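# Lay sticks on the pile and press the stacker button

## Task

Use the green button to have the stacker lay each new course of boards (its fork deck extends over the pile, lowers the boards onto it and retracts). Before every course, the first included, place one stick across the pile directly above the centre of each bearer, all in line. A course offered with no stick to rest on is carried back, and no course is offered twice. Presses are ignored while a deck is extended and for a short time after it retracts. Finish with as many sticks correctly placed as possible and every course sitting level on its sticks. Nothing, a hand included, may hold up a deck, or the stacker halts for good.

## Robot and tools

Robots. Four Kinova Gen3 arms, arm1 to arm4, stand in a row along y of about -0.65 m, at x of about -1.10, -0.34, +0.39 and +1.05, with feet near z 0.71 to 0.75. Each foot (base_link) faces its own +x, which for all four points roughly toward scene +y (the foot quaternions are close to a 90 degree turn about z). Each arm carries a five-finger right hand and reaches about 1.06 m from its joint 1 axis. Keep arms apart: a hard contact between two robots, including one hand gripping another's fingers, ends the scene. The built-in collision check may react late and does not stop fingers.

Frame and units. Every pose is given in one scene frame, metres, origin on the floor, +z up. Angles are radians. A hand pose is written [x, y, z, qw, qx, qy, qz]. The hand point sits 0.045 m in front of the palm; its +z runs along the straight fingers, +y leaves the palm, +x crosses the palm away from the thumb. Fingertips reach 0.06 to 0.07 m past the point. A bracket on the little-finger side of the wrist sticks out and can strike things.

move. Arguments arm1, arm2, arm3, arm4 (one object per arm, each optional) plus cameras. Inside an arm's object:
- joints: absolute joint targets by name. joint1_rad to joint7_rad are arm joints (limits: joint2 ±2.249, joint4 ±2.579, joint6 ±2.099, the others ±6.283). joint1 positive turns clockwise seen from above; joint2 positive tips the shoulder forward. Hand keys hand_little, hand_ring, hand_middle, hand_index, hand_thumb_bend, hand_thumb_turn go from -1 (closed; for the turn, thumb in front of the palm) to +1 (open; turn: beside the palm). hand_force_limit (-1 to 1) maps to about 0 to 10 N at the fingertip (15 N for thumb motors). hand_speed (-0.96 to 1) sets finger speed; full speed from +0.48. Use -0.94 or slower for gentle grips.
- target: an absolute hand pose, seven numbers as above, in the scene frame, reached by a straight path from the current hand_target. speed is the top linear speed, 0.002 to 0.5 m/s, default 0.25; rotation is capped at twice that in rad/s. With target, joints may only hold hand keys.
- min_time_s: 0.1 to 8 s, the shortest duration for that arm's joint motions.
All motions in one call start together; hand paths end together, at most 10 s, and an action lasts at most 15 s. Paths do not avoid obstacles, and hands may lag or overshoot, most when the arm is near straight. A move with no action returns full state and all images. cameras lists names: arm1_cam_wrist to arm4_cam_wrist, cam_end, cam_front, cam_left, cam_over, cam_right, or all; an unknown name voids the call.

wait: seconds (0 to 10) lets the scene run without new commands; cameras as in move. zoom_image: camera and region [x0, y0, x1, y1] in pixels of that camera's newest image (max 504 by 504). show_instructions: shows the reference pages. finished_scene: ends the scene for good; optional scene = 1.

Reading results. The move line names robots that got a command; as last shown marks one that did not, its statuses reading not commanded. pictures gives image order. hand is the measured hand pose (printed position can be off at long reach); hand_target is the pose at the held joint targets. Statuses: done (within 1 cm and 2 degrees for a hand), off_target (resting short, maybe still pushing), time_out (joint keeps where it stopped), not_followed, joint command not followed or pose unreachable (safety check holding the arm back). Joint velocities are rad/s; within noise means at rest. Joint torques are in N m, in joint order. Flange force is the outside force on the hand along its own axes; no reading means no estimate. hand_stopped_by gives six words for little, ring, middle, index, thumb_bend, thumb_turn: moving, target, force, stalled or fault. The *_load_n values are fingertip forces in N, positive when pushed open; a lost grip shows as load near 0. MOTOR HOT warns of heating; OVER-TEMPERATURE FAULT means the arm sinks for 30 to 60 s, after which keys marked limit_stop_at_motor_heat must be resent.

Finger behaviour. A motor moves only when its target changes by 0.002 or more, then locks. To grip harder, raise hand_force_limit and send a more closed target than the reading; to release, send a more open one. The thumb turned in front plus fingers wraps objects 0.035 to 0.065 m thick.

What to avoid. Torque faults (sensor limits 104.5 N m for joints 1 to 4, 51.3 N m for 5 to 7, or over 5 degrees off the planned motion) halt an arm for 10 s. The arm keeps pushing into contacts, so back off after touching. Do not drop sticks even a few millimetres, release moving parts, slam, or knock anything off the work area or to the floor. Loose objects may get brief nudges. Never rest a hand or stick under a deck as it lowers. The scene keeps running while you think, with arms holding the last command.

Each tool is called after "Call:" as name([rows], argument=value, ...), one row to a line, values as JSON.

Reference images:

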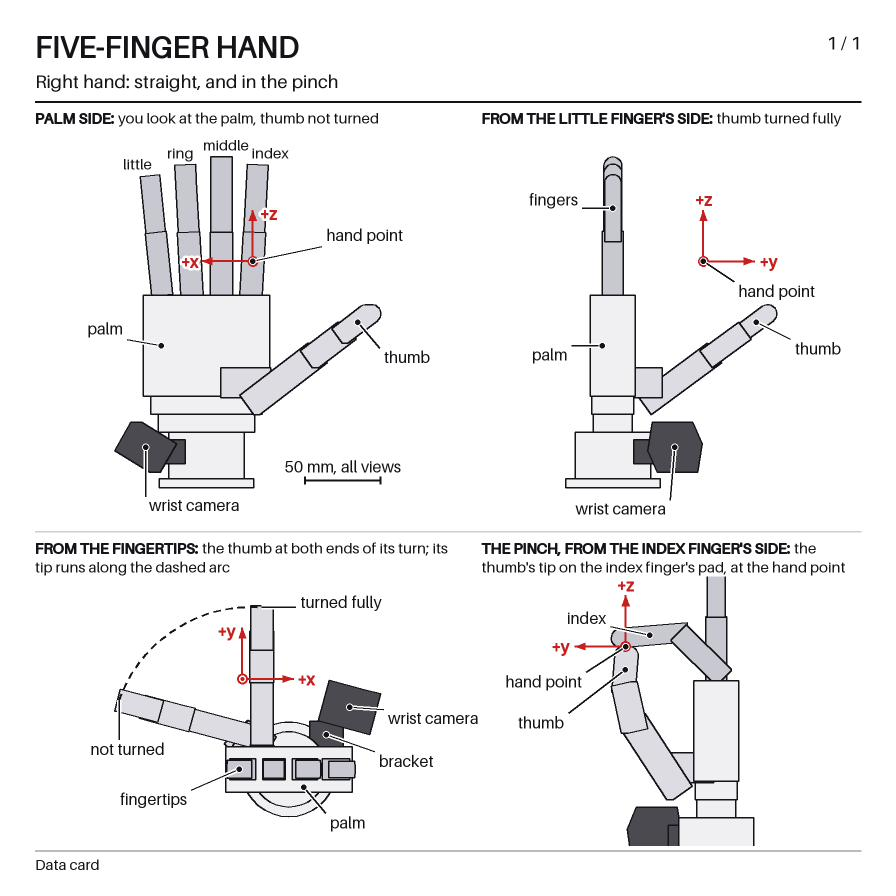

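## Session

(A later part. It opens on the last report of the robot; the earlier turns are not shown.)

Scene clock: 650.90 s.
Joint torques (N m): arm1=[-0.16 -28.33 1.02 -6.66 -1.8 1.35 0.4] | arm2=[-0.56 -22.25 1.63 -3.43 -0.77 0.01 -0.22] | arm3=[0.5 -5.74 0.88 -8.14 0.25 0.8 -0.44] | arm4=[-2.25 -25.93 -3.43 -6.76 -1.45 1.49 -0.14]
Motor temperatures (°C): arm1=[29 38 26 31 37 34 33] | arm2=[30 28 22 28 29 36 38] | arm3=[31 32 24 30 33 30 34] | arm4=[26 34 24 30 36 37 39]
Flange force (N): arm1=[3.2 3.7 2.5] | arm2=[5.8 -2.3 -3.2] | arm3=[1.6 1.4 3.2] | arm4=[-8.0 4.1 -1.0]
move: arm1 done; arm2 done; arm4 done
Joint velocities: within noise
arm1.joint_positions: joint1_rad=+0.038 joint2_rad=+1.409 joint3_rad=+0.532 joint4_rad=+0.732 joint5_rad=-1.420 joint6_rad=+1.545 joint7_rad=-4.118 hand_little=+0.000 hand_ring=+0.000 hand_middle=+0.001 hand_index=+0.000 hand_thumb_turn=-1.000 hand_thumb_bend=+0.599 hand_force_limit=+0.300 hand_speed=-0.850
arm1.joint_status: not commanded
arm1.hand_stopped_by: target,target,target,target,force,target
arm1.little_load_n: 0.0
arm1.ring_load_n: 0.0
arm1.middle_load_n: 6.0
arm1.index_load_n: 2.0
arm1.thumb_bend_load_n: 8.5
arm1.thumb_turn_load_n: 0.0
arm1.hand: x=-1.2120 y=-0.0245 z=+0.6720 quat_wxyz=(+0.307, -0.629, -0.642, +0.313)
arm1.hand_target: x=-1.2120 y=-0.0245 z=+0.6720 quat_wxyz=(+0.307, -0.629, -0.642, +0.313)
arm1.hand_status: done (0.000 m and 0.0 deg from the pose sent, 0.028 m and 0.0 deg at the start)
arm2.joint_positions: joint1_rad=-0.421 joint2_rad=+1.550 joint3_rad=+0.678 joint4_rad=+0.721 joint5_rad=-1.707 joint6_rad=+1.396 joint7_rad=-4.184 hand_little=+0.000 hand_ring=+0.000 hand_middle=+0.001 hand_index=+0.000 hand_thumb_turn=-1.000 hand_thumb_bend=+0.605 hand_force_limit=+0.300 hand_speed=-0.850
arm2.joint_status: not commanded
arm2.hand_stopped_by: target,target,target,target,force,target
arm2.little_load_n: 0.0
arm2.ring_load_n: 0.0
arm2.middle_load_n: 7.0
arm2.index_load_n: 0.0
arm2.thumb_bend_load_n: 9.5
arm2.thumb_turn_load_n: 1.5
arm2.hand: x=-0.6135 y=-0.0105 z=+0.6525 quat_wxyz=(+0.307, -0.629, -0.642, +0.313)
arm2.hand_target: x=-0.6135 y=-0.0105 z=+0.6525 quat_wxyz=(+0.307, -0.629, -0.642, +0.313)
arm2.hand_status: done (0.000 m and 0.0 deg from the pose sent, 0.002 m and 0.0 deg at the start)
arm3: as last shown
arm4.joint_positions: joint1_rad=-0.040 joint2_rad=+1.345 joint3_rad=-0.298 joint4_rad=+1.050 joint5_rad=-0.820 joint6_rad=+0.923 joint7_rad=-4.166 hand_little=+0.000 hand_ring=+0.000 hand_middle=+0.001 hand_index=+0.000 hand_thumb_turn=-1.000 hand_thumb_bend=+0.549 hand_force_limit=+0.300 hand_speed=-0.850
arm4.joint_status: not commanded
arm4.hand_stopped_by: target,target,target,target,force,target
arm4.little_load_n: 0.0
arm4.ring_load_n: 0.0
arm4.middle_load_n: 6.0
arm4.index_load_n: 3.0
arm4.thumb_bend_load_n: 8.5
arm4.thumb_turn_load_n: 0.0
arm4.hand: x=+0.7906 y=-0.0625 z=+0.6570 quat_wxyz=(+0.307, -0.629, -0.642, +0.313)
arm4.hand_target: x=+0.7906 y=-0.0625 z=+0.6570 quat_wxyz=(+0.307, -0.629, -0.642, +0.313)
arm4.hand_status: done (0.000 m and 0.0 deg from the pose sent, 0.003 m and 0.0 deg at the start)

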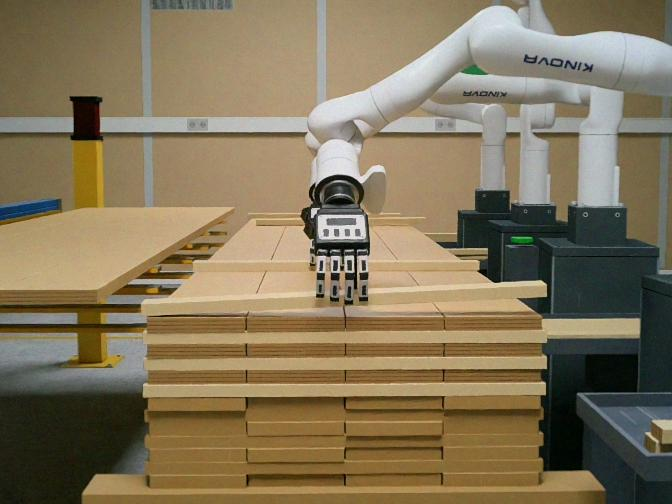

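Call:
move(arm1={"target": [-1.2120, -0.0245, 0.663, 0.3070, -0.6294, -0.6416, 0.3130], "speed": 0.03}, arm2={"joints": {"hand_thumb_bend": 0.95, "hand_speed": -0.8}}, arm4={"target": [0.7906, -0.0625, 0.655, 0.3070, -0.6294, -0.6416, 0.3130], "speed": 0.03})

Call:
move(arm1={"target": [-1.2120, -0.0245, 0.658, 0.3070, -0.6294, -0.6416, 0.3130], "speed": 0.03}, arm2={"target": [-0.6135, -0.0105, 0.66, 0.3070, -0.6294, -0.6416, 0.3130], "speed": 0.03}, cameras=["cam_end"])

Call:
zoom_image(camera="cam_end", region=[120, 200, 570, 400])

Scene clock: 653.03 s.
Joint torques (N m): arm1=[-0.16 -28.16 1.03 -6.63 -1.77 1.36 0.34] | arm2=[0.64 -26.59 1.91 -4.12 -1.21 0.95 -0.36] | arm3=[0.56 -5.74 0.87 -8.17 0.2 0.8 -0.43] | arm4=[-2.17 -25.94 -3.52 -6.66 -1.41 1.47 -0.11]
Motor temperatures (°C): arm1=[29 38 26 31 37 34 33] | arm2=[30 28 22 28 29 36 38] | arm3=[31 32 24 30 33 30 34] | arm4=[26 34 24 30 36 37 39]
Flange force (N): arm1=[2.5 3.4 2.4] | arm2=[7.7 2.0 3.3] | arm3=[1.6 1.5 3.3] | arm4=[-7.3 4.1 -0.9]
move: arm1 done; arm2 done; arm4 done
Joint velocities: within noise
arm1.joint_positions: joint1_rad=+0.040 joint2_rad=+1.425 joint3_rad=+0.530 joint4_rad=+0.724 joint5_rad=-1.423 joint6_rad=+1.538 joint7_rad=-4.112 hand_little=+0.000 hand_ring=+0.000 hand_middle=+0.001 hand_index=+0.000 hand_thumb_turn=-1.000 hand_thumb_bend=+0.599 hand_force_limit=+0.300 hand_speed=-0.850
arm1.joint_status: not commanded
arm1.hand_stopped_by: target,target,target,target,force,target
arm1.little_load_n: 0.0
arm1.ring_load_n: 0.0
arm1.middle_load_n: 6.0
arm1.index_load_n: 2.0
arm1.thumb_bend_load_n: 9.0
arm1.thumb_turn_load_n: 0.5
arm1.hand: x=-1.2120 y=-0.0245 z=+0.6630 quat_wxyz=(+0.307, -0.629, -0.642, +0.313)
arm1.hand_target: x=-1.2120 y=-0.0245 z=+0.6630 quat_wxyz=(+0.307, -0.629, -0.642, +0.313)
arm1.hand_status: done (0.000 m and 0.0 deg from the pose sent, 0.009 m and 0.0 deg at the start)
arm2.joint_positions: joint1_rad=-0.421 joint2_rad=+1.550 joint3_rad=+0.678 joint4_rad=+0.721 joint5_rad=-1.707 joint6_rad=+1.396 joint7_rad=-4.184 hand_little=+0.000 hand_ring=+0.000 hand_middle=+0.000 hand_index=+0.000 hand_thumb_turn=-1.000 hand_thumb_bend=+0.950 hand_force_limit=+0.300 hand_speed=-0.800
arm2.joint_status: all done
arm2.hand_stopped_by: target,target,target,target,target,target
arm2.little_load_n: 0.0
arm2.ring_load_n: 0.0
arm2.middle_load_n: 0.5
arm2.index_load_n: 0.0
arm2.thumb_bend_load_n: 0.0
arm2.thumb_turn_load_n: 0.0
arm2.hand: x=-0.6135 y=-0.0105 z=+0.6525 quat_wxyz=(+0.307, -0.629, -0.642, +0.313)
arm2.hand_target: x=-0.6135 y=-0.0105 z=+0.6525 quat_wxyz=(+0.307, -0.629, -0.642, +0.313)
arm2.hand_status: not commanded
arm3: as last shown
arm4.joint_positions: joint1_rad=-0.040 joint2_rad=+1.349 joint3_rad=-0.298 joint4_rad=+1.048 joint5_rad=-0.820 joint6_rad=+0.922 joint7_rad=-4.165 hand_little=+0.000 hand_ring=+0.000 hand_middle=+0.001 hand_index=+0.000 hand_thumb_turn=-1.000 hand_thumb_bend=+0.549 hand_force_limit=+0.300 hand_speed=-0.850
arm4.joint_status: not commanded
arm4.hand_stopped_by: target,target,target,target,force,target
arm4.little_load_n: 0.0
arm4.ring_load_n: 0.0
arm4.middle_load_n: 6.0
arm4.index_load_n: 3.0
arm4.thumb_bend_load_n: 8.5
arm4.thumb_turn_load_n: 0.0
arm4.hand: x=+0.7906 y=-0.0625 z=+0.6550 quat_wxyz=(+0.307, -0.629, -0.642, +0.313)
arm4.hand_target: x=+0.7906 y=-0.0625 z=+0.6550 quat_wxyz=(+0.307, -0.629, -0.642, +0.313)
arm4.hand_status: done (0.000 m and 0.0 deg from the pose sent, 0.002 m and 0.0 deg at the start)
pictures: none

Scene clock: 654.00 s.
Joint torques (N m): arm1=[-0.14 -28.17 1.07 -6.62 -1.74 1.37 0.34] | arm2=[0.34 -26.88 1.81 -4.32 -1.39 0.96 -0.35] | arm3=[0.49 -5.71 0.85 -8.11 0.23 0.8 -0.42] | arm4=[-2.3 -25.92 -3.44 -6.81 -1.38 1.47 -0.1]
Motor temperatures (°C): arm1=[29 38 26 31 37 34 33] | arm2=[30 28 22 28 29 36 38] | arm3=[31 32 24 30 33 30 34] | arm4=[26 34 24 30 36 37 39]
Flange force (N): arm1=[2.5 3.4 2.5] | arm2=[7.7 2.4 3.0] | arm3=[1.6 1.4 3.0] | arm4=[-8.3 4.1 -1.2]
move: arm1 done; arm2 done
Joint velocities: within noise
arm1.joint_positions: joint1_rad=+0.041 joint2_rad=+1.434 joint3_rad=+0.529 joint4_rad=+0.719 joint5_rad=-1.424 joint6_rad=+1.534 joint7_rad=-4.109 hand_little=+0.000 hand_ring=+0.000 hand_middle=+0.001 hand_index=+0.000 hand_thumb_turn=-1.000 hand_thumb_bend=+0.599 hand_force_limit=+0.300 hand_speed=-0.850
arm1.joint_status: not commanded
arm1.hand_stopped_by: target,target,target,target,force,target
arm1.little_load_n: 0.0
arm1.ring_load_n: 0.0
arm1.middle_load_n: 6.0
arm1.index_load_n: 1.5
arm1.thumb_bend_load_n: 8.5
arm1.thumb_turn_load_n: 0.5
arm1.hand: x=-1.2120 y=-0.0245 z=+0.6580 quat_wxyz=(+0.307, -0.629, -0.642, +0.313)
arm1.hand_target: x=-1.2120 y=-0.0245 z=+0.6580 quat_wxyz=(+0.307, -0.629, -0.642, +0.313)
arm1.hand_status: done (0.000 m and 0.0 deg from the pose sent, 0.005 m and 0.0 deg at the start)
arm2.joint_positions: joint1_rad=-0.424 joint2_rad=+1.536 joint3_rad=+0.680 joint4_rad=+0.733 joint5_rad=-1.704 joint6_rad=+1.402 joint7_rad=-4.186 hand_little=+0.000 hand_ring=+0.000 hand_middle=+0.000 hand_index=+0.000 hand_thumb_turn=-1.000 hand_thumb_bend=+0.950 hand_force_limit=+0.300 hand_speed=-0.800
arm2.joint_status: not commanded
arm2.hand_stopped_by: target,target,target,target,target,target
arm2.little_load_n: 0.0
arm2.ring_load_n: 0.0
arm2.middle_load_n: 0.0
arm2.index_load_n: 0.0
arm2.thumb_bend_load_n: 0.0
arm2.thumb_turn_load_n: 0.0
arm2.hand: x=-0.6135 y=-0.0105 z=+0.6600 quat_wxyz=(+0.307, -0.629, -0.642, +0.313)
arm2.hand_target: x=-0.6135 y=-0.0105 z=+0.6600 quat_wxyz=(+0.307, -0.629, -0.642, +0.313)
arm2.hand_status: done (0.000 m and 0.0 deg from the pose sent, 0.008 m and 0.0 deg at the start)
arm3, arm4: as last shown

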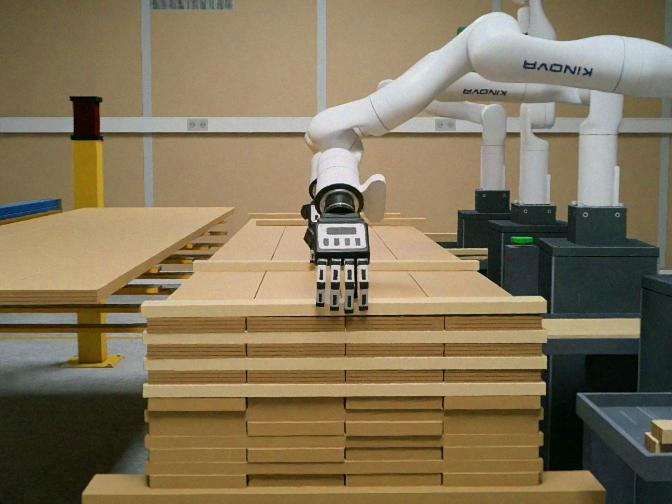

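Scaled by 1.120 from the camera's image (finer frame: 960x720).

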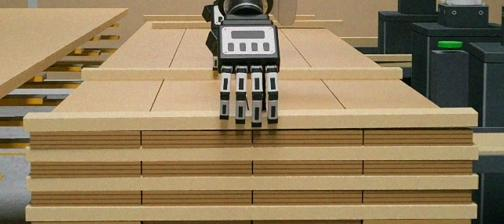

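Call:
move(arm1={"target": [-1.2120, -0.0245, 0.656, 0.3070, -0.6294, -0.6416, 0.3130], "speed": 0.03}, arm2={"joints": {"hand_little": 0.4, "hand_ring": 0.4, "hand_middle": 0.4, "hand_index": 0.4, "hand_thumb_bend": 1.0, "hand_speed": -0.7}}, arm4={"target": [0.7906, -0.0625, 0.653, 0.3070, -0.6294, -0.6416, 0.3130], "speed": 0.03}, cameras=["cam_over"])

Call:
zoom_image(camera="cam_over", region=[50, 160, 250, 290])

Scene clock: 655.30 s.
Joint torques (N m): arm1=[-0.16 -28.17 0.99 -6.61 -1.77 1.4 0.35] | arm2=[0.34 -26.86 1.81 -4.32 -1.4 0.97 -0.38] | arm3=[0.51 -5.74 0.82 -8.1 0.22 0.79 -0.45] | arm4=[-2.35 -25.97 -3.43 -6.7 -1.4 1.5 -0.11]
Motor temperatures (°C): arm1=[29 38 25 31 37 34 33] | arm2=[30 28 22 28 29 36 38] | arm3=[31 32 24 30 33 30 34] | arm4=[26 34 24 30 36 37 39]
Flange force (N): arm1=[2.5 3.4 2.4] | arm2=[7.5 2.4 3.0] | arm3=[1.6 1.3 3.0] | arm4=[-7.9 4.2 -1.1]
move: arm1 done; arm2 done; arm4 done
Joint velocities: within noise
arm1.joint_positions: joint1_rad=+0.041 joint2_rad=+1.437 joint3_rad=+0.528 joint4_rad=+0.716 joint5_rad=-1.425 joint6_rad=+1.533 joint7_rad=-4.108 hand_little=+0.000 hand_ring=+0.000 hand_middle=+0.001 hand_index=+0.000 hand_thumb_turn=-1.000 hand_thumb_bend=+0.599 hand_force_limit=+0.300 hand_speed=-0.850
arm1.joint_status: not commanded
arm1.hand_stopped_by: target,target,target,target,force,target
arm1.little_load_n: 0.0
arm1.ring_load_n: 0.0
arm1.middle_load_n: 6.0
arm1.index_load_n: 2.0
arm1.thumb_bend_load_n: 9.0
arm1.thumb_turn_load_n: 1.0
arm1.hand: x=-1.2120 y=-0.0245 z=+0.6560 quat_wxyz=(+0.307, -0.629, -0.642, +0.313)
arm1.hand_target: x=-1.2120 y=-0.0245 z=+0.6560 quat_wxyz=(+0.307, -0.629, -0.642, +0.313)
arm1.hand_status: done (0.000 m and 0.0 deg from the pose sent, 0.002 m and 0.0 deg at the start)
arm2.joint_positions: joint1_rad=-0.424 joint2_rad=+1.536 joint3_rad=+0.680 joint4_rad=+0.733 joint5_rad=-1.704 joint6_rad=+1.402 joint7_rad=-4.186 hand_little=+0.400 hand_ring=+0.400 hand_middle=+0.400 hand_index=+0.400 hand_thumb_turn=-1.000 hand_thumb_bend=+1.000 hand_force_limit=+0.300 hand_speed=-0.700
arm2.joint_status: all done
arm2.hand_stopped_by: target,target,target,target,target,target
arm2.little_load_n: 0.0
arm2.ring_load_n: 0.0
arm2.middle_load_n: 0.0
arm2.index_load_n: 0.0
arm2.thumb_bend_load_n: 0.0
arm2.thumb_turn_load_n: 0.0
arm2.hand: x=-0.6135 y=-0.0105 z=+0.6600 quat_wxyz=(+0.307, -0.629, -0.642, +0.313)
arm2.hand_target: x=-0.6135 y=-0.0105 z=+0.6600 quat_wxyz=(+0.307, -0.629, -0.642, +0.313)
arm2.hand_status: not commanded
arm3: as last shown
arm4.joint_positions: joint1_rad=-0.040 joint2_rad=+1.353 joint3_rad=-0.298 joint4_rad=+1.045 joint5_rad=-0.820 joint6_rad=+0.921 joint7_rad=-4.163 hand_little=+0.000 hand_ring=+0.000 hand_middle=+0.001 hand_index=+0.000 hand_thumb_turn=-1.000 hand_thumb_bend=+0.549 hand_force_limit=+0.300 hand_speed=-0.850
arm4.joint_status: not commanded
arm4.hand_stopped_by: target,target,target,target,force,target
arm4.little_load_n: 0.0
arm4.ring_load_n: 0.0
arm4.middle_load_n: 6.0
arm4.index_load_n: 3.0
arm4.thumb_bend_load_n: 8.5
arm4.thumb_turn_load_n: 0.0
arm4.hand: x=+0.7906 y=-0.0625 z=+0.6530 quat_wxyz=(+0.307, -0.629, -0.642, +0.313)
arm4.hand_target: x=+0.7906 y=-0.0625 z=+0.6530 quat_wxyz=(+0.307, -0.629, -0.642, +0.313)
arm4.hand_status: done (0.000 m and 0.0 deg from the pose sent, 0.002 m and 0.0 deg at the start)

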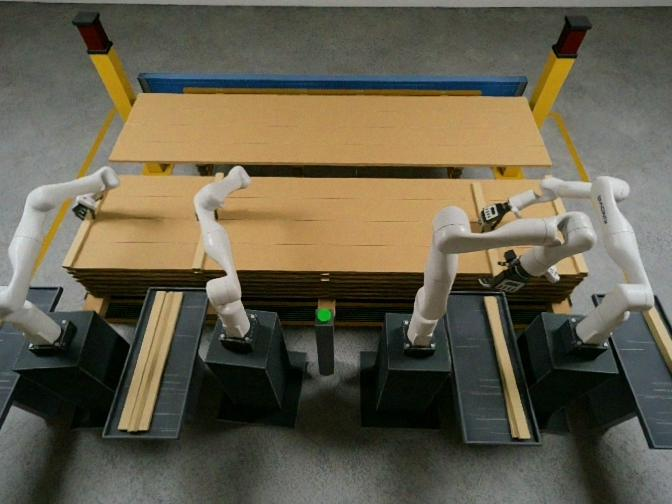

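Scaled by 2.520 from the camera's image (finer frame: 960x720).

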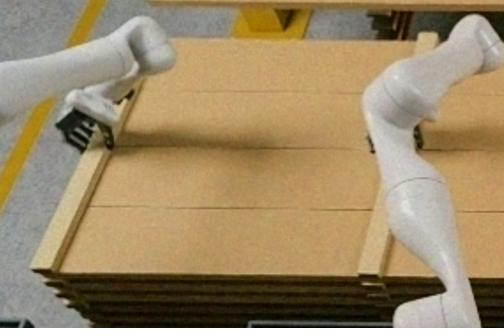

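Call:
move(arm1={"target": [-1.2120, -0.0245, 0.654, 0.3070, -0.6294, -0.6416, 0.3130], "speed": 0.03}, arm2={"target": [-0.6135, -0.0105, 0.75, 0.3070, -0.6294, -0.6416, 0.3130], "speed": 0.1}, arm4={"target": [0.7906, -0.0625, 0.651, 0.3070, -0.6294, -0.6416, 0.3130], "speed": 0.03})

Scene clock: 657.40 s.
Joint torques (N m): arm1=[-1.16 -24.44 0.92 -5.75 -1.19 0.71 0.39] | arm2=[0.38 -26.66 2.21 -4.49 -1.46 0.89 -0.36] | arm3=[0.55 -5.72 0.89 -8.12 0.23 0.78 -0.42] | arm4=[-3.65 -21.55 -2.56 -4.9 -0.59 0.97 -0.09]
Motor temperatures (°C): arm1=[29 38 25 31 37 34 33] | arm2=[30 28 22 28 29 36 38] | arm3=[31 32 24 30 33 30 34] | arm4=[26 34 24 30 36 37 39]
Flange force (N): arm1=[1.4 -0.3 -2.4] | arm2=[7.3 1.6 2.4] | arm3=[1.7 1.6 3.0] | arm4=[-7.0 -0.1 -7.0]
move: arm1 done; arm2 done; arm4 done
Joint velocities: within noise
arm1.joint_positions: joint1_rad=+0.042 joint2_rad=+1.441 joint3_rad=+0.528 joint4_rad=+0.714 joint5_rad=-1.425 joint6_rad=+1.532 joint7_rad=-4.107 hand_little=+0.000 hand_ring=+0.000 hand_middle=+0.001 hand_index=+0.000 hand_thumb_turn=-1.000 hand_thumb_bend=+0.599 hand_force_limit=+0.300 hand_speed=-0.850
arm1.joint_status: not commanded
arm1.hand_stopped_by: target,target,target,target,force,target
arm1.little_load_n: 0.0
arm1.ring_load_n: 0.0
arm1.middle_load_n: 5.0
arm1.index_load_n: 0.5
arm1.thumb_bend_load_n: 10.0
arm1.thumb_turn_load_n: 1.0
arm1.hand: x=-1.2120 y=-0.0245 z=+0.6540 quat_wxyz=(+0.307, -0.629, -0.642, +0.313)
arm1.hand_target: x=-1.2120 y=-0.0245 z=+0.6540 quat_wxyz=(+0.307, -0.629, -0.642, +0.313)
arm1.hand_status: done (0.000 m and 0.0 deg from the pose sent, 0.002 m and 0.0 deg at the start)
arm2.joint_positions: joint1_rad=-0.451 joint2_rad=+1.381 joint3_rad=+0.712 joint4_rad=+0.820 joint5_rad=-1.662 joint6_rad=+1.472 joint7_rad=-4.244 hand_little=+0.400 hand_ring=+0.400 hand_middle=+0.400 hand_index=+0.400 hand_thumb_turn=-1.000 hand_thumb_bend=+1.000 hand_force_limit=+0.300 hand_speed=-0.700
arm2.joint_status: not commanded
arm2.hand_stopped_by: target,target,target,target,target,target
arm2.little_load_n: 0.0
arm2.ring_load_n: 0.0
arm2.middle_load_n: 0.0
arm2.index_load_n: 0.5
arm2.thumb_bend_load_n: 0.0
arm2.thumb_turn_load_n: 0.0
arm2.hand: x=-0.6135 y=-0.0105 z=+0.7500 quat_wxyz=(+0.307, -0.629, -0.642, +0.313)
arm2.hand_target: x=-0.6135 y=-0.0105 z=+0.7500 quat_wxyz=(+0.307, -0.629, -0.642, +0.313)
arm2.hand_status: done (0.000 m and 0.0 deg from the pose sent, 0.090 m and 0.0 deg at the start)
arm3.joint_positions: joint1_rad=+1.564 joint2_rad=-0.050 joint3_rad=+0.000 joint4_rad=+1.600 joint5_rad=+0.000 joint6_rad=+1.940 joint7_rad=-1.570 hand_little=+0.100 hand_ring=+0.100 hand_middle=+0.100 hand_index=+0.100 hand_thumb_turn=-1.000 hand_thumb_bend=+0.720 hand_force_limit=+0.300 hand_speed=-0.600
arm3.joint_status: not commanded
arm3.hand_stopped_by: target,target,target,target,target,target
arm3.little_load_n: 0.0
arm3.ring_load_n: 0.0
arm3.middle_load_n: 0.0
arm3.index_load_n: 0.0
arm3.thumb_bend_load_n: 0.0
arm3.thumb_turn_load_n: 0.0
arm3.hand: x=+0.5933 y=-0.6257 z=+1.1246 quat_wxyz=(+0.166, +0.000, -0.986, -0.002)
arm3.hand_target: x=+0.5933 y=-0.6257 z=+1.1246 quat_wxyz=(+0.166, +0.000, -0.986, -0.002)
arm3.hand_status: not commanded
arm4.joint_positions: joint1_rad=-0.040 joint2_rad=+1.357 joint3_rad=-0.298 joint4_rad=+1.043 joint5_rad=-0.820 joint6_rad=+0.920 joint7_rad=-4.161 hand_little=+0.000 hand_ring=+0.000 hand_middle=+0.001 hand_index=+0.000 hand_thumb_turn=-1.000 hand_thumb_bend=+0.549 hand_force_limit=+0.300 hand_speed=-0.850
arm4.joint_status: not commanded
arm4.hand_stopped_by: target,target,target,target,force,target
arm4.little_load_n: 0.0
arm4.ring_load_n: 0.0
arm4.middle_load_n: 5.0
arm4.index_load_n: 1.5
arm4.thumb_bend_load_n: 9.5
arm4.thumb_turn_load_n: 0.0
arm4.hand: x=+0.7906 y=-0.0625 z=+0.6510 quat_wxyz=(+0.307, -0.629, -0.642, +0.313)
arm4.hand_target: x=+0.7906 y=-0.0625 z=+0.6510 quat_wxyz=(+0.307, -0.629, -0.642, +0.313)
arm4.hand_status: done (0.000 m and 0.0 deg from the pose sent, 0.002 m and 0.0 deg at the start)
pictures: none

Call:
move(arm1={"joints": {"hand_thumb_bend": 0.95, "hand_speed": -0.8}}, arm2={"target": [-0.45, -0.28, 0.84, 0, 0, 0.8988, -0.4384], "speed": 0.25}, arm4={"joints": {"hand_thumb_bend": 0.95, "hand_speed": -0.8}})

Call:
move(arm1={"target": [-1.2120, -0.0245, 0.661, 0.3070, -0.6294, -0.6416, 0.3130], "speed": 0.03}, arm2={"joints": {"joint1_rad": -1.672, "joint2_rad": -0.05, "joint3_rad": 0, "joint4_rad": 1.6, "joint5_rad": 0, "joint6_rad": 1.94, "joint7_rad": -1.57, "hand_little": 1, "hand_ring": 1, "hand_middle": 1, "hand_index": 1}, "min_time_s": 2.5}, arm4={"target": [0.7906, -0.0625, 0.658, 0.3070, -0.6294, -0.6416, 0.3130], "speed": 0.03})

Call:
move(arm1={"joints": {"hand_little": 0.4, "hand_ring": 0.4, "hand_middle": 0.4, "hand_index": 0.4, "hand_thumb_bend": 1.0, "hand_speed": -0.7}}, arm4={"joints": {"hand_little": 0.4, "hand_ring": 0.4, "hand_middle": 0.4, "hand_index": 0.4, "hand_thumb_bend": 1.0, "hand_speed": -0.7}}, cameras=["cam_over", "cam_end"])

Call:
move(arm1={"target": [-1.2120, -0.0245, 0.75, 0.3070, -0.6294, -0.6416, 0.3130], "speed": 0.1}, arm4={"target": [0.7906, -0.0625, 0.75, 0.3070, -0.6294, -0.6416, 0.3130], "speed": 0.1})

Call:
move(arm1={"target": [-1.18, -0.28, 0.84, 0, 0, 0.8988, -0.4384], "speed": 0.25}, arm4={"target": [1.12, -0.28, 0.84, 0, 0, 0.8988, -0.4384], "speed": 0.25})

Scene clock: 661.73 s.
Joint torques (N m): arm1=[0.11 -26.75 1.4 -6.16 -1.34 1.04 0.37] | arm2=[0.37 -21.11 4.24 -2.56 0.58 1.9 -0.35] | arm3=[0.56 -5.77 0.88 -8.12 0.24 0.79 -0.43] | arm4=[-1.96 -24.86 -2.79 -6.28 -1.07 1.17 -0.05]
Motor temperatures (°C): arm1=[29 38 25 31 37 34 33] | arm2=[30 28 22 28 29 36 38] | arm3=[31 31 24 30 33 30 34] | arm4=[26 34 24 30 36 37 39]
Flange force (N): arm1=[2.2 1.4 1.4] | arm2=[1.5 4.2 -3.1] | arm3=[1.5 1.6 3.0] | arm4=[-7.1 2.4 -1.8]
move: arm1 done; arm2 done; arm4 done
Joint velocities: within noise
arm1.joint_positions: joint1_rad=+0.042 joint2_rad=+1.441 joint3_rad=+0.528 joint4_rad=+0.714 joint5_rad=-1.425 joint6_rad=+1.532 joint7_rad=-4.107 hand_little=+0.000 hand_ring=+0.000 hand_middle=+0.000 hand_index=+0.000 hand_thumb_turn=-1.000 hand_thumb_bend=+0.950 hand_force_limit=+0.300 hand_speed=-0.800
arm1.joint_status: all done
arm1.hand_stopped_by: target,target,target,target,target,target
arm1.little_load_n: 0.0
arm1.ring_load_n: 0.0
arm1.middle_load_n: 0.5
arm1.index_load_n: 0.0
arm1.thumb_bend_load_n: 0.0
arm1.thumb_turn_load_n: 0.0
arm1.hand: x=-1.2120 y=-0.0245 z=+0.6540 quat_wxyz=(+0.307, -0.629, -0.642, +0.313)
arm1.hand_target: x=-1.2120 y=-0.0245 z=+0.6540 quat_wxyz=(+0.307, -0.629, -0.642, +0.313)
arm1.hand_status: not commanded
arm2.joint_positions: joint1_rad=-0.747 joint2_rad=+1.128 joint3_rad=+0.807 joint4_rad=+1.238 joint5_rad=-0.624 joint6_rad=+1.992 joint7_rad=-2.924 hand_little=+0.400 hand_ring=+0.400 hand_middle=+0.400 hand_index=+0.400 hand_thumb_turn=-1.000 hand_thumb_bend=+1.000 hand_force_limit=+0.300 hand_speed=-0.700
arm2.joint_status: not commanded
arm2.hand_stopped_by: target,target,target,target,target,target
arm2.little_load_n: 0.0
arm2.ring_load_n: 0.0
arm2.middle_load_n: 0.0
arm2.index_load_n: 0.0
arm2.thumb_bend_load_n: 0.0
arm2.thumb_turn_load_n: 0.0
arm2.hand: x=-0.4500 y=-0.2800 z=+0.8400 quat_wxyz=(+0.000, +0.000, -0.899, +0.438)
arm2.hand_target: x=-0.4500 y=-0.2800 z=+0.8400 quat_wxyz=(+0.000, +0.000, -0.899, +0.438)
arm2.hand_status: done (0.000 m and 0.0 deg from the pose sent, 0.328 m and 88.9 deg at the start; a joint's target at an end of its range on 8 of 113 steps)
arm3: as last shown
arm3.thumb_turn_load_n: 0.5
arm4.joint_positions: joint1_rad=-0.040 joint2_rad=+1.357 joint3_rad=-0.298 joint4_rad=+1.043 joint5_rad=-0.820 joint6_rad=+0.920 joint7_rad=-4.161 hand_little=+0.000 hand_ring=+0.000 hand_middle=+0.000 hand_index=+0.000 hand_thumb_turn=-1.000 hand_thumb_bend=+0.950 hand_force_limit=+0.300 hand_speed=-0.800
arm4.joint_status: all done
arm4.hand_stopped_by: target,target,target,target,target,target
arm4.little_load_n: 0.0
arm4.ring_load_n: 0.0
arm4.middle_load_n: 0.5
arm4.index_load_n: 0.0
arm4.thumb_bend_load_n: 0.0
arm4.thumb_turn_load_n: 0.0
arm4.hand: x=+0.7906 y=-0.0625 z=+0.6510 quat_wxyz=(+0.307, -0.629, -0.642, +0.313)
arm4.hand_target: x=+0.7906 y=-0.0625 z=+0.6510 quat_wxyz=(+0.307, -0.629, -0.642, +0.313)
arm4.hand_status: not commanded
pictures: none

Scene clock: 664.63 s.
Joint torques (N m): arm1=[0.19 -26.89 1.4 -6.21 -1.37 1.04 0.36] | arm2=[0.4 -6.67 -0.16 -6.28 0.13 0.77 -0.34] | arm3=[0.57 -5.72 0.88 -8.14 0.23 0.8 -0.46] | arm4=[-2.1 -24.86 -2.8 -6.38 -1.04 1.17 -0.06]
Motor temperatures (°C): arm1=[29 39 25 31 37 34 33] | arm2=[30 28 22 28 29 36 38] | arm3=[31 31 24 30 33 30 34] | arm4=[26 34 24 30 36 37 39]
Flange force (N): arm1=[2.2 1.5 1.6] | arm2=[-1.9 -0.9 -4.2] | arm3=[1.7 1.5 3.2] | arm4=[-7.5 2.6 -1.9]
move: arm1 done; arm2 done; arm4 done
Joint velocities: within noise
arm1.joint_positions: joint1_rad=+0.040 joint2_rad=+1.429 joint3_rad=+0.529 joint4_rad=+0.722 joint5_rad=-1.423 joint6_rad=+1.537 joint7_rad=-4.111 hand_little=+0.000 hand_ring=+0.000 hand_middle=+0.000 hand_index=+0.000 hand_thumb_turn=-1.000 hand_thumb_bend=+0.950 hand_force_limit=+0.300 hand_speed=-0.800
arm1.joint_status: not commanded
arm1.hand_stopped_by: target,target,target,target,target,target
arm1.little_load_n: 0.0
arm1.ring_load_n: 0.0
arm1.middle_load_n: 0.5
arm1.index_load_n: 0.0
arm1.thumb_bend_load_n: 0.0
arm1.thumb_turn_load_n: 0.0
arm1.hand: x=-1.2120 y=-0.0245 z=+0.6610 quat_wxyz=(+0.307, -0.629, -0.642, +0.313)
arm1.hand_target: x=-1.2120 y=-0.0245 z=+0.6610 quat_wxyz=(+0.307, -0.629, -0.642, +0.313)
arm1.hand_status: done (0.000 m and 0.0 deg from the pose sent, 0.007 m and 0.0 deg at the start)
arm2.joint_positions: joint1_rad=-1.672 joint2_rad=-0.050 joint3_rad=+0.000 joint4_rad=+1.600 joint5_rad=+0.000 joint6_rad=+1.940 joint7_rad=-1.570 hand_little=+1.000 hand_ring=+1.000 hand_middle=+1.000 hand_index=+1.000 hand_thumb_turn=-1.000 hand_thumb_bend=+1.000 hand_force_limit=+0.300 hand_speed=-0.700
arm2.joint_status: all done
arm2.hand_stopped_by: target,target,target,target,target,target
arm2.little_load_n: 0.0
arm2.ring_load_n: 0.0
arm2.middle_load_n: 0.0
arm2.index_load_n: 0.0
arm2.thumb_bend_load_n: 0.0
arm2.thumb_turn_load_n: 0.0
arm2.hand: x=-0.5457 y=-0.6850 z=+1.1522 quat_wxyz=(+0.000, +0.985, +0.000, +0.171)
arm2.hand_target: x=-0.5457 y=-0.6850 z=+1.1522 quat_wxyz=(+0.000, +0.985, +0.000, +0.171)
arm2.hand_status: not commanded
arm3: as last shown
arm3.thumb_turn_load_n: 0.0
arm4.joint_positions: joint1_rad=-0.040 joint2_rad=+1.343 joint3_rad=-0.297 joint4_rad=+1.051 joint5_rad=-0.820 joint6_rad=+0.923 joint7_rad=-4.167 hand_little=+0.000 hand_ring=+0.000 hand_middle=+0.000 hand_index=+0.000 hand_thumb_turn=-1.000 hand_thumb_bend=+0.950 hand_force_limit=+0.300 hand_speed=-0.800
arm4.joint_status: not commanded
arm4.hand_stopped_by: target,target,target,target,target,target
arm4.little_load_n: 0.0
arm4.ring_load_n: 0.0
arm4.middle_load_n: 0.5
arm4.index_load_n: 0.0
arm4.thumb_bend_load_n: 0.0
arm4.thumb_turn_load_n: 0.0
arm4.hand: x=+0.7906 y=-0.0625 z=+0.6580 quat_wxyz=(+0.307, -0.629, -0.642, +0.313)
arm4.hand_target: x=+0.7906 y=-0.0625 z=+0.6580 quat_wxyz=(+0.307, -0.629, -0.642, +0.313)
arm4.hand_status: done (0.000 m and 0.0 deg from the pose sent, 0.007 m and 0.0 deg at the start)
pictures: none

Scene clock: 665.60 s.
Joint torques (N m): arm1=[-0.15 -26.71 1.24 -6.2 -1.45 1.08 0.38] | arm2=[0.41 -6.67 -0.15 -6.28 0.14 0.79 -0.34] | arm3=[0.51 -5.74 0.86 -8.14 0.23 0.8 -0.4] | arm4=[-2.27 -24.77 -2.94 -6.34 -1.11 1.2 -0.09]
Motor temperatures (°C): arm1=[29 39 25 31 37 34 33] | arm2=[30 28 22 28 29 36 38] | arm3=[31 31 24 30 33 30 34] | arm4=[26 35 24 30 36 37 39]
Flange force (N): arm1=[2.4 1.6 1.0] | arm2=[-1.9 -0.9 -4.1] | arm3=[1.6 1.5 3.1] | arm4=[-7.5 2.7 -2.2]
move: arm1 done; arm4 done
Joint velocities: within noise
arm1.joint_positions: joint1_rad=+0.040 joint2_rad=+1.429 joint3_rad=+0.529 joint4_rad=+0.722 joint5_rad=-1.423 joint6_rad=+1.537 joint7_rad=-4.111 hand_little=+0.400 hand_ring=+0.400 hand_middle=+0.400 hand_index=+0.400 hand_thumb_turn=-1.000 hand_thumb_bend=+1.000 hand_force_limit=+0.300 hand_speed=-0.700
arm1.joint_status: all done
arm1.hand_stopped_by: target,target,target,target,target,target
arm1.little_load_n: 0.0
arm1.ring_load_n: 0.0
arm1.middle_load_n: 0.0
arm1.index_load_n: 0.0
arm1.thumb_bend_load_n: 0.0
arm1.thumb_turn_load_n: 0.0
arm1.hand: x=-1.2120 y=-0.0245 z=+0.6610 quat_wxyz=(+0.307, -0.629, -0.642, +0.313)
arm1.hand_target: x=-1.2120 y=-0.0245 z=+0.6610 quat_wxyz=(+0.307, -0.629, -0.642, +0.313)
arm1.hand_status: not commanded
arm2, arm3: as last shown
arm4.joint_positions: joint1_rad=-0.040 joint2_rad=+1.343 joint3_rad=-0.297 joint4_rad=+1.051 joint5_rad=-0.820 joint6_rad=+0.923 joint7_rad=-4.167 hand_little=+0.400 hand_ring=+0.400 hand_middle=+0.400 hand_index=+0.400 hand_thumb_turn=-1.000 hand_thumb_bend=+1.000 hand_force_limit=+0.300 hand_speed=-0.700
arm4.joint_status: all done
arm4.hand_stopped_by: target,target,target,target,target,target
arm4.little_load_n: 0.0
arm4.ring_load_n: 0.0
arm4.middle_load_n: 0.0
arm4.index_load_n: -0.5
arm4.thumb_bend_load_n: 0.0
arm4.thumb_turn_load_n: 0.0
arm4.hand: x=+0.7906 y=-0.0625 z=+0.6580 quat_wxyz=(+0.307, -0.629, -0.642, +0.313)
arm4.hand_target: x=+0.7906 y=-0.0625 z=+0.6580 quat_wxyz=(+0.307, -0.629, -0.642, +0.313)
arm4.hand_status: not commanded
pictures: cam_end, cam_over

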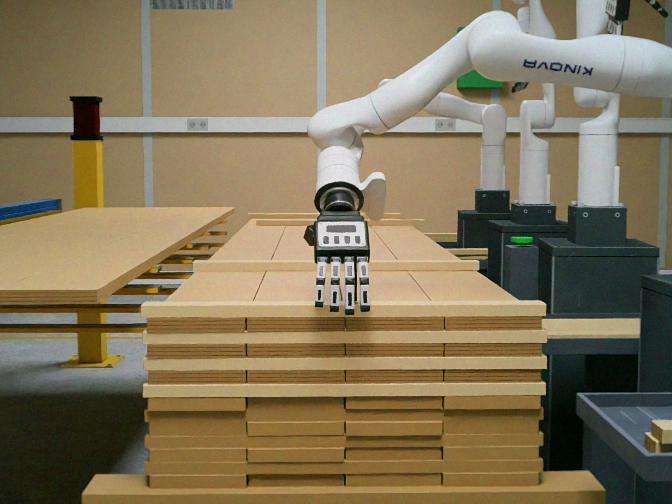

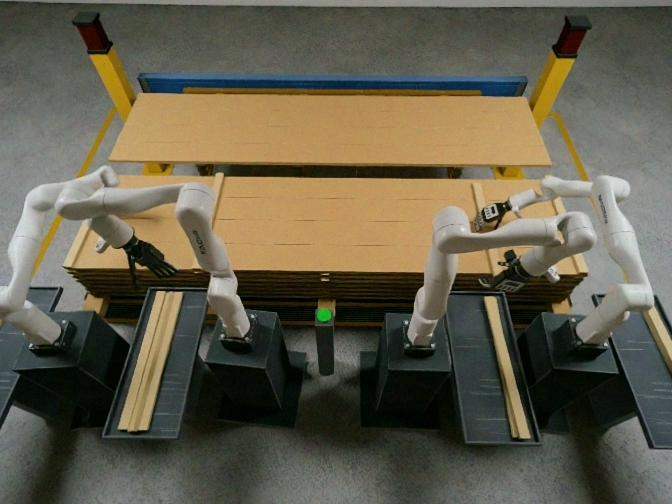

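Scene clock: 667.03 s.
Joint torques (N m): arm1=[-0.13 -26.43 1.43 -6.47 -1.49 0.94 0.38] | arm2=[0.39 -6.68 -0.18 -6.3 0.11 0.77 -0.31] | arm3=[0.51 -5.7 0.86 -8.1 0.19 0.8 -0.43] | arm4=[-2.26 -24.3 -2.81 -7.09 -1.25 1.02 -0.06]
Motor temperatures (°C): arm1=[29 39 25 31 37 34 33] | arm2=[30 28 22 28 29 36 38] | arm3=[31 31 24 30 33 30 34] | arm4=[26 35 24 30 36 37 39]
Flange force (N): arm1=[2.5 1.4 0.8] | arm2=[-1.9 -0.9 -4.1] | arm3=[1.7 1.4 3.0] | arm4=[-6.8 3.4 -1.8]
move: arm1 done; arm4 done
Joint velocities: within noise
arm1.joint_positions: joint1_rad=+0.027 joint2_rad=+1.286 joint3_rad=+0.551 joint4_rad=+0.763 joint5_rad=-1.395 joint6_rad=+1.609 joint7_rad=-4.188 hand_little=+0.400 hand_ring=+0.400 hand_middle=+0.400 hand_index=+0.400 hand_thumb_turn=-1.000 hand_thumb_bend=+1.000 hand_force_limit=+0.300 hand_speed=-0.700
arm1.joint_status: not commanded
arm1.hand_stopped_by: target,target,target,target,target,target
arm1.little_load_n: 0.0
arm1.ring_load_n: 0.0
arm1.middle_load_n: 0.0
arm1.index_load_n: 0.0
arm1.thumb_bend_load_n: 0.0
arm1.thumb_turn_load_n: 0.0
arm1.hand: x=-1.2120 y=-0.0245 z=+0.7500 quat_wxyz=(+0.307, -0.629, -0.642, +0.313)
arm1.hand_target: x=-1.2120 y=-0.0245 z=+0.7500 quat_wxyz=(+0.307, -0.629, -0.642, +0.313)
arm1.hand_status: done (0.000 m and 0.0 deg from the pose sent, 0.089 m and 0.0 deg at the start)
arm2, arm3: as last shown
arm4.joint_positions: joint1_rad=-0.040 joint2_rad=+1.171 joint3_rad=-0.286 joint4_rad=+1.115 joint5_rad=-0.811 joint6_rad=+0.982 joint7_rad=-4.267 hand_little=+0.400 hand_ring=+0.400 hand_middle=+0.400 hand_index=+0.400 hand_thumb_turn=-1.000 hand_thumb_bend=+1.000 hand_force_limit=+0.300 hand_speed=-0.700
arm4.joint_status: not commanded
arm4.hand_stopped_by: target,target,target,target,target,target
arm4.little_load_n: 0.0
arm4.ring_load_n: 0.0
arm4.middle_load_n: 0.0
arm4.index_load_n: 0.0
arm4.thumb_bend_load_n: 0.0
arm4.thumb_turn_load_n: 0.0
arm4.hand: x=+0.7906 y=-0.0625 z=+0.7500 quat_wxyz=(+0.307, -0.629, -0.642, +0.313)
arm4.hand_target: x=+0.7906 y=-0.0625 z=+0.7500 quat_wxyz=(+0.307, -0.629, -0.642, +0.313)
arm4.hand_status: done (0.000 m and 0.0 deg from the pose sent, 0.092 m and 0.0 deg at the start)
pictures: none

Scene clock: 670.80 s.
Joint torques (N m): arm1=[-0.15 -21.43 2.69 -5.15 0.27 1.91 0.37] | arm2=[0.43 -6.67 -0.18 -6.3 0.16 0.79 -0.3] | arm3=[0.56 -5.79 0.87 -8.09 0.22 0.81 -0.44] | arm4=[-2.27 -20.57 -0.45 -5.39 0.07 2.13 0]
Motor temperatures (°C): arm1=[29 39 25 31 37 34 33] | arm2=[30 28 22 28 29 36 38] | arm3=[31 31 24 30 33 30 34] | arm4=[26 35 24 30 36 37 39]
Flange force (N): arm1=[0.9 2.0 0.5] | arm2=[-1.9 -0.7 -4.1] | arm3=[1.4 1.5 2.9] | arm4=[-2.6 -2.0 5.2]
move: arm1 done; arm4 done
Joint velocities: within noise
arm1.joint_positions: joint1_rad=-0.369 joint2_rad=+0.978 joint3_rad=+0.489 joint4_rad=+1.159 joint5_rad=-0.397 joint6_rad=+2.004 joint7_rad=-3.084 hand_little=+0.400 hand_ring=+0.400 hand_middle=+0.400 hand_index=+0.400 hand_thumb_turn=-1.000 hand_thumb_bend=+1.000 hand_force_limit=+0.300 hand_speed=-0.700
arm1.joint_status: not commanded
arm1.hand_stopped_by: target,target,target,target,target,target
arm1.little_load_n: 0.0
arm1.ring_load_n: 0.0
arm1.middle_load_n: 0.0
arm1.index_load_n: 0.0
arm1.thumb_bend_load_n: 0.0
arm1.thumb_turn_load_n: 0.0
arm1.hand: x=-1.1800 y=-0.2800 z=+0.8400 quat_wxyz=(+0.000, +0.000, -0.899, +0.438)
arm1.hand_target: x=-1.1800 y=-0.2800 z=+0.8400 quat_wxyz=(+0.000, +0.000, -0.899, +0.438)
arm1.hand_status: done (0.000 m and 0.0 deg from the pose sent, 0.273 m and 88.9 deg at the start; a joint's target at an end of its range on 19 of 113 steps)
arm2, arm3: as last shown
arm4.joint_positions: joint1_rad=+0.101 joint2_rad=+0.955 joint3_rad=-0.265 joint4_rad=+1.284 joint5_rad=+0.143 joint6_rad=+1.836 joint7_rad=-3.265 hand_little=+0.400 hand_ring=+0.400 hand_middle=+0.400 hand_index=+0.400 hand_thumb_turn=-1.000 hand_thumb_bend=+1.000 hand_force_limit=+0.300 hand_speed=-0.700
arm4.joint_status: not commanded
arm4.hand_stopped_by: target,target,target,target,target,target
arm4.little_load_n: 0.0
arm4.ring_load_n: 0.0
arm4.middle_load_n: 0.0
arm4.index_load_n: 0.0
arm4.thumb_bend_load_n: 0.0
arm4.thumb_turn_load_n: 0.0
arm4.hand: x=+1.1200 y=-0.2800 z=+0.8400 quat_wxyz=(+0.000, +0.000, -0.899, +0.438)
arm4.hand_target: x=+1.1200 y=-0.2800 z=+0.8400 quat_wxyz=(+0.000, +0.000, -0.899, +0.438)
arm4.hand_status: done (0.000 m and 0.0 deg from the pose sent, 0.405 m and 88.9 deg at the start)
pictures: none

Call:
move(arm1={"joints": {"joint1_rad": -1.499, "joint2_rad": -0.05, "joint3_rad": 0, "joint4_rad": 1.6, "joint5_rad": 0, "joint6_rad": 1.94, "joint7_rad": -1.57}, "min_time_s": 2.5}, arm4={"joints": {"joint1_rad": 1.506, "joint2_rad": -0.05, "joint3_rad": 0, "joint4_rad": 1.6, "joint5_rad": 0, "joint6_rad": 1.94, "joint7_rad": -1.57, "hand_little": 0.1, "hand_ring": 0.1, "hand_middle": 0.1, "hand_index": 0.1, "hand_thumb_bend": 0.72, "hand_speed": -0.6}, "min_time_s": 2.5}, cameras=["cam_over", "cam_end", "cam_left"])

Call:
zoom_image(camera="cam_over", region=[50, 160, 250, 290])

Call:
zoom_image(camera="cam_left", region=[80, 160, 480, 460])

Call:
move(arm3={"target": [0.45, -0.28, 0.84, 0, 0, 0.8988, -0.4384], "speed": 0.25}, arm4={"target": [1.5022, -0.704, 0.69, 0.2998, -0.6147, -0.6557, 0.3199], "speed": 0.25}, cameras=["arm4_cam_wrist"])

Call:
zoom_image(camera="arm4_cam_wrist", region=[340, 320, 520, 480])

Call:
zoom_image(camera="arm4_cam_wrist", region=[510, 60, 672, 200])

Call:
move(arm3={"target": [0.8094, -0.0373, 0.76, 0.3130, -0.6416, 0.6294, -0.3070], "speed": 0.25}, cameras=["arm3_cam_wrist", "cam_over"])

Call:
zoom_image(camera="arm3_cam_wrist", region=[380, 0, 620, 240])

Scene clock: 674.80 s.
Joint torques (N m): arm1=[-0.12 -6.81 0.03 -7.67 0.09 0.74 0.41] | arm2=[0.45 -6.7 -0.17 -6.29 0.15 0.78 -0.29] | arm3=[0.52 -5.73 0.86 -8.12 0.22 0.79 -0.42] | arm4=[-2.46 -6.41 0.47 -8.48 0.25 0.98 -0.05]
Motor temperatures (°C): arm1=[29 39 25 31 37 34 33] | arm2=[30 28 22 28 29 36 38] | arm3=[31 31 24 30 33 30 34] | arm4=[26 35 24 30 36 37 39]
Flange force (N): arm1=[-0.7 1.7 1.0] | arm2=[-1.9 -0.7 -4.2] | arm3=[1.6 1.5 3.0] | arm4=[0.7 -2.4 5.0]
move: arm1 done; arm4 done
Joint velocities: within noise
arm1.joint_positions: joint1_rad=-1.499 joint2_rad=-0.050 joint3_rad=+0.000 joint4_rad=+1.600 joint5_rad=+0.000 joint6_rad=+1.940 joint7_rad=-1.570 hand_little=+0.400 hand_ring=+0.400 hand_middle=+0.400 hand_index=+0.400 hand_thumb_turn=-1.000 hand_thumb_bend=+1.000 hand_force_limit=+0.300 hand_speed=-0.700
arm1.joint_status: all done
arm1.hand_stopped_by: target,target,target,target,target,target
arm1.little_load_n: 0.0
arm1.ring_load_n: 0.0
arm1.middle_load_n: 0.0
arm1.index_load_n: 0.0
arm1.thumb_bend_load_n: 0.0
arm1.thumb_turn_load_n: 0.0
arm1.hand: x=-1.3132 y=-0.7015 z=+1.1059 quat_wxyz=(+0.005, +0.985, +0.002, +0.172)
arm1.hand_target: x=-1.3132 y=-0.7015 z=+1.1059 quat_wxyz=(+0.005, +0.985, +0.002, +0.172)
arm1.hand_status: not commanded
arm2, arm3: as last shown
arm3.thumb_turn_load_n: 0.5
arm4.joint_positions: joint1_rad=+1.506 joint2_rad=-0.050 joint3_rad=+0.000 joint4_rad=+1.600 joint5_rad=+0.000 joint6_rad=+1.940 joint7_rad=-1.570 hand_little=+0.100 hand_ring=+0.100 hand_middle=+0.100 hand_index=+0.100 hand_thumb_turn=-1.000 hand_thumb_bend=+0.720 hand_force_limit=+0.300 hand_speed=-0.600
arm4.joint_status: all done
arm4.hand_stopped_by: target,target,target,target,target,target
arm4.little_load_n: 0.0
arm4.ring_load_n: 0.0
arm4.middle_load_n: 0.0
arm4.index_load_n: 0.0
arm4.thumb_bend_load_n: 0.0
arm4.thumb_turn_load_n: 0.0
arm4.hand: x=+1.2579 y=-0.6149 z=+1.1461 quat_wxyz=(+0.171, +0.000, -0.985, +0.000)
arm4.hand_target: x=+1.2579 y=-0.6149 z=+1.1461 quat_wxyz=(+0.171, +0.000, -0.985, +0.000)
arm4.hand_status: not commanded
pictures: cam_end, cam_left, cam_over

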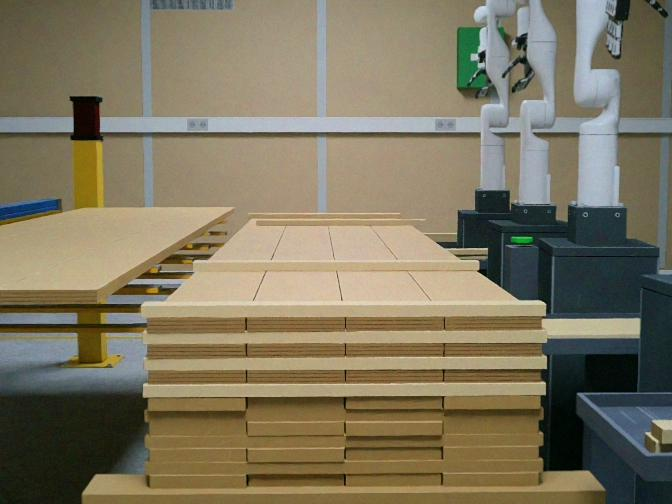

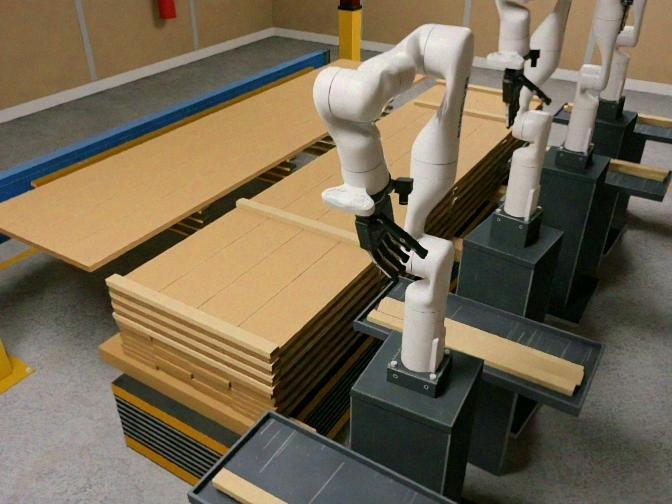

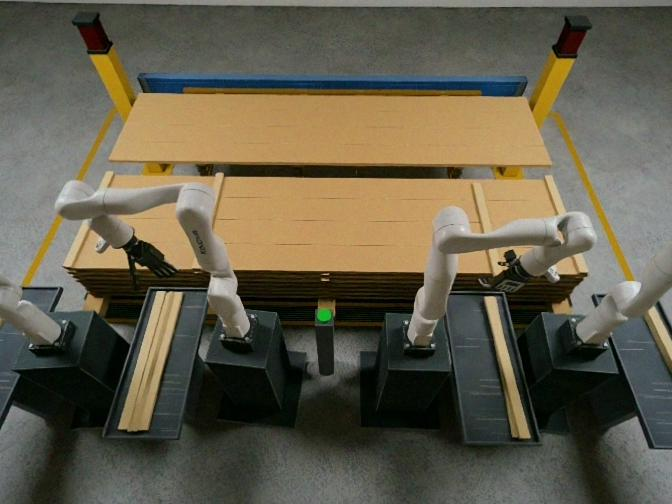

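Scaled by 2.520 from the camera's image (finer frame: 960x720).

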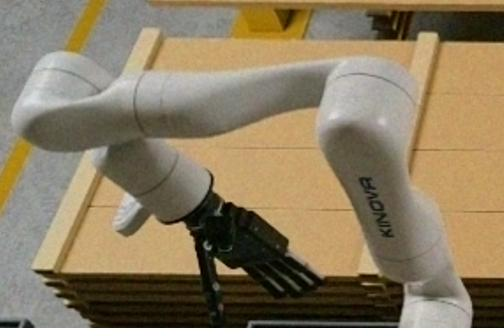

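Scaled by 1.260 from the camera's image (finer frame: 960x720).

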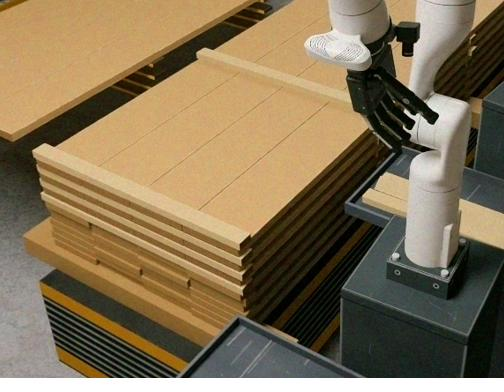

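Scene clock: 678.80 s.
Joint torques (N m): arm1=[-0.14 -6.81 0 -7.63 0.05 0.74 0.43] | arm2=[0.42 -6.68 -0.18 -6.26 0.14 0.8 -0.3] | arm3=[0.87 -19.14 -1.67 -5.14 -0.21 1.88 -0.47] | arm4=[-2.35 -24.09 1.99 -5.54 0.56 2.2 0]
Motor temperatures (°C): arm1=[29 39 25 31 37 34 33] | arm2=[30 28 22 28 29 36 38] | arm3=[31 31 24 30 33 30 34] | arm4=[26 34 24 30 36 37 39]
Flange force (N): arm1=[-0.8 1.6 0.8] | arm2=[-1.9 -0.8 -4.2] | arm3=[1.0 -4.3 2.9] | arm4=[-2.4 -2.0 4.4]
move: arm3 done; arm4 done
Joint velocities: within noise
arm1, arm2: as last shown
arm1.index_load_n: 0.5
arm3.joint_positions: joint1_rad=+0.295 joint2_rad=+0.998 joint3_rad=-0.592 joint4_rad=+1.217 joint5_rad=+0.268 joint6_rad=+1.952 joint7_rad=-3.449 hand_little=+0.100 hand_ring=+0.100 hand_middle=+0.100 hand_index=+0.100 hand_thumb_turn=-1.000 hand_thumb_bend=+0.720 hand_force_limit=+0.300 hand_speed=-0.600
arm3.joint_status: not commanded
arm3.hand_stopped_by: target,target,target,target,target,target
arm3.little_load_n: 0.0
arm3.ring_load_n: 0.0
arm3.middle_load_n: 0.0
arm3.index_load_n: 0.0
arm3.thumb_bend_load_n: 0.0
arm3.thumb_turn_load_n: 0.0
arm3.hand: x=+0.4500 y=-0.2800 z=+0.8400 quat_wxyz=(+0.000, +0.000, -0.899, +0.438)
arm3.hand_target: x=+0.4500 y=-0.2800 z=+0.8400 quat_wxyz=(+0.000, +0.000, -0.899, +0.438)
arm3.hand_status: done (0.000 m and 0.0 deg from the pose sent, 0.470 m and 55.4 deg at the start)
arm4.joint_positions: joint1_rad=+1.414 joint2_rad=+1.383 joint3_rad=+0.202 joint4_rad=+0.817 joint5_rad=-0.118 joint6_rad=+1.865 joint7_rad=-3.012 hand_little=+0.100 hand_ring=+0.100 hand_middle=+0.100 hand_index=+0.100 hand_thumb_turn=-1.000 hand_thumb_bend=+0.720 hand_force_limit=+0.300 hand_speed=-0.600
arm4.joint_status: not commanded
arm4.hand_stopped_by: target,target,target,target,target,target
arm4.little_load_n: 0.0
arm4.ring_load_n: 0.0
arm4.middle_load_n: 0.0
arm4.index_load_n: 0.0
arm4.thumb_bend_load_n: 0.0
arm4.thumb_turn_load_n: 0.0
arm4.hand: x=+1.5022 y=-0.7040 z=+0.6900 quat_wxyz=(+0.300, -0.615, -0.656, +0.320)
arm4.hand_target: x=+1.5022 y=-0.7040 z=+0.6900 quat_wxyz=(+0.300, -0.615, -0.656, +0.320)
arm4.hand_status: done (0.000 m and 0.0 deg from the pose sent, 0.525 m and 91.6 deg at the start)
arm4_cam_wrist: T_world_to_cam=[[0.58986, 0.24231, -0.77029, -0.18023], [0.5577, -0.81212, 0.1716, -1.52854], [-0.58399, -0.53081, -0.61417, 1.0417]] pos_world=[1.56711, -0.64474, 0.76324]

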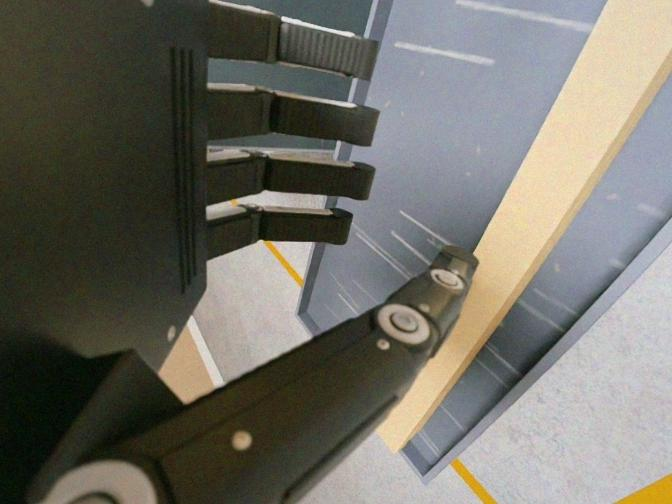

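Scaled by 2.800 from the camera's image (finer frame: 960x720).

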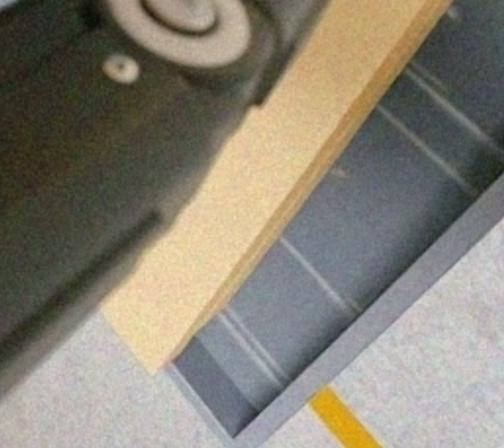

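Scaled by 3.111 from the camera's image (finer frame: 960x720).

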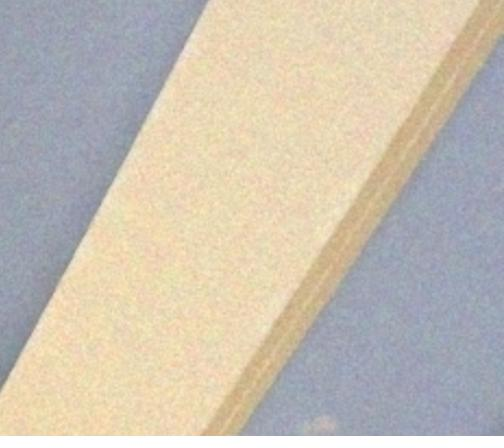

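Scene clock: 682.60 s.
Joint torques (N m): arm1=[-0.14 -6.81 0.04 -7.63 0.06 0.75 0.4] | arm2=[0.43 -6.66 -0.18 -6.27 0.15 0.79 -0.29] | arm3=[0.9 -23.32 -0.36 -7.23 1.9 0.9 -0.43] | arm4=[-2.42 -24.08 2.09 -5.46 0.61 2.17 -0.06]
Motor temperatures (°C): arm1=[29 38 25 31 37 34 33] | arm2=[30 28 22 28 29 36 38] | arm3=[31 31 24 30 33 30 34] | arm4=[26 34 24 30 36 37 39]
Flange force (N): arm1=[-0.8 1.6 0.9] | arm2=[-1.9 -0.7 -4.1] | arm3=[3.6 -1.2 -3.7] | arm4=[-2.5 -1.5 3.9]
move: arm3 done
Joint velocities: within noise
arm1, arm2, arm4: as last shown
arm3.joint_positions: joint1_rad=+0.518 joint2_rad=+1.158 joint3_rad=-0.504 joint4_rad=+1.113 joint5_rad=+1.531 joint6_rad=+1.223 joint7_rad=-2.033 hand_little=+0.100 hand_ring=+0.100 hand_middle=+0.100 hand_index=+0.100 hand_thumb_turn=-1.000 hand_thumb_bend=+0.720 hand_force_limit=+0.300 hand_speed=-0.600
arm3.joint_status: not commanded
arm3.hand_stopped_by: target,target,target,target,target,target
arm3.little_load_n: 0.0
arm3.ring_load_n: 0.0
arm3.middle_load_n: 0.5
arm3.index_load_n: 0.0
arm3.thumb_bend_load_n: 0.0
arm3.thumb_turn_load_n: 0.0
arm3.hand: x=+0.8094 y=-0.0373 z=+0.7600 quat_wxyz=(-0.313, +0.642, -0.629, +0.307)
arm3.hand_target: x=+0.8094 y=-0.0373 z=+0.7600 quat_wxyz=(-0.313, +0.642, -0.629, +0.307)
arm3.hand_status: done (0.000 m and 0.0 deg from the pose sent, 0.441 m and 91.1 deg at the start)
arm3_cam_wrist: T_world_to_cam=[[-0.56818, -0.29994, -0.76629, 1.03408], [-0.58478, 0.80234, 0.11954, 0.41054], [0.57897, 0.51603, -0.63127, 0.1451]] pos_world=[0.74361, -0.09411, 0.83493]

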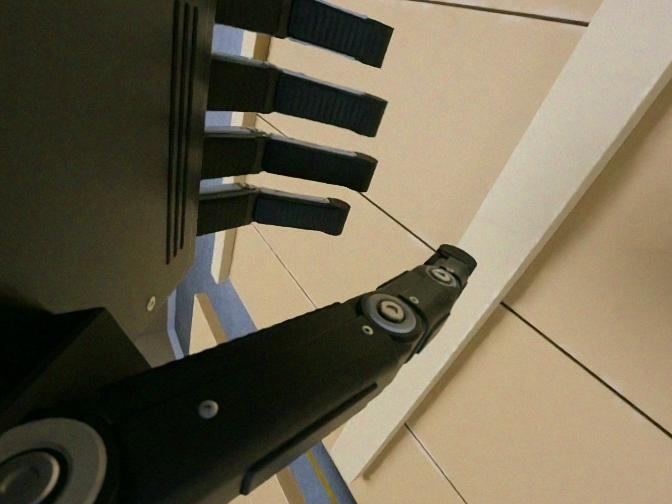

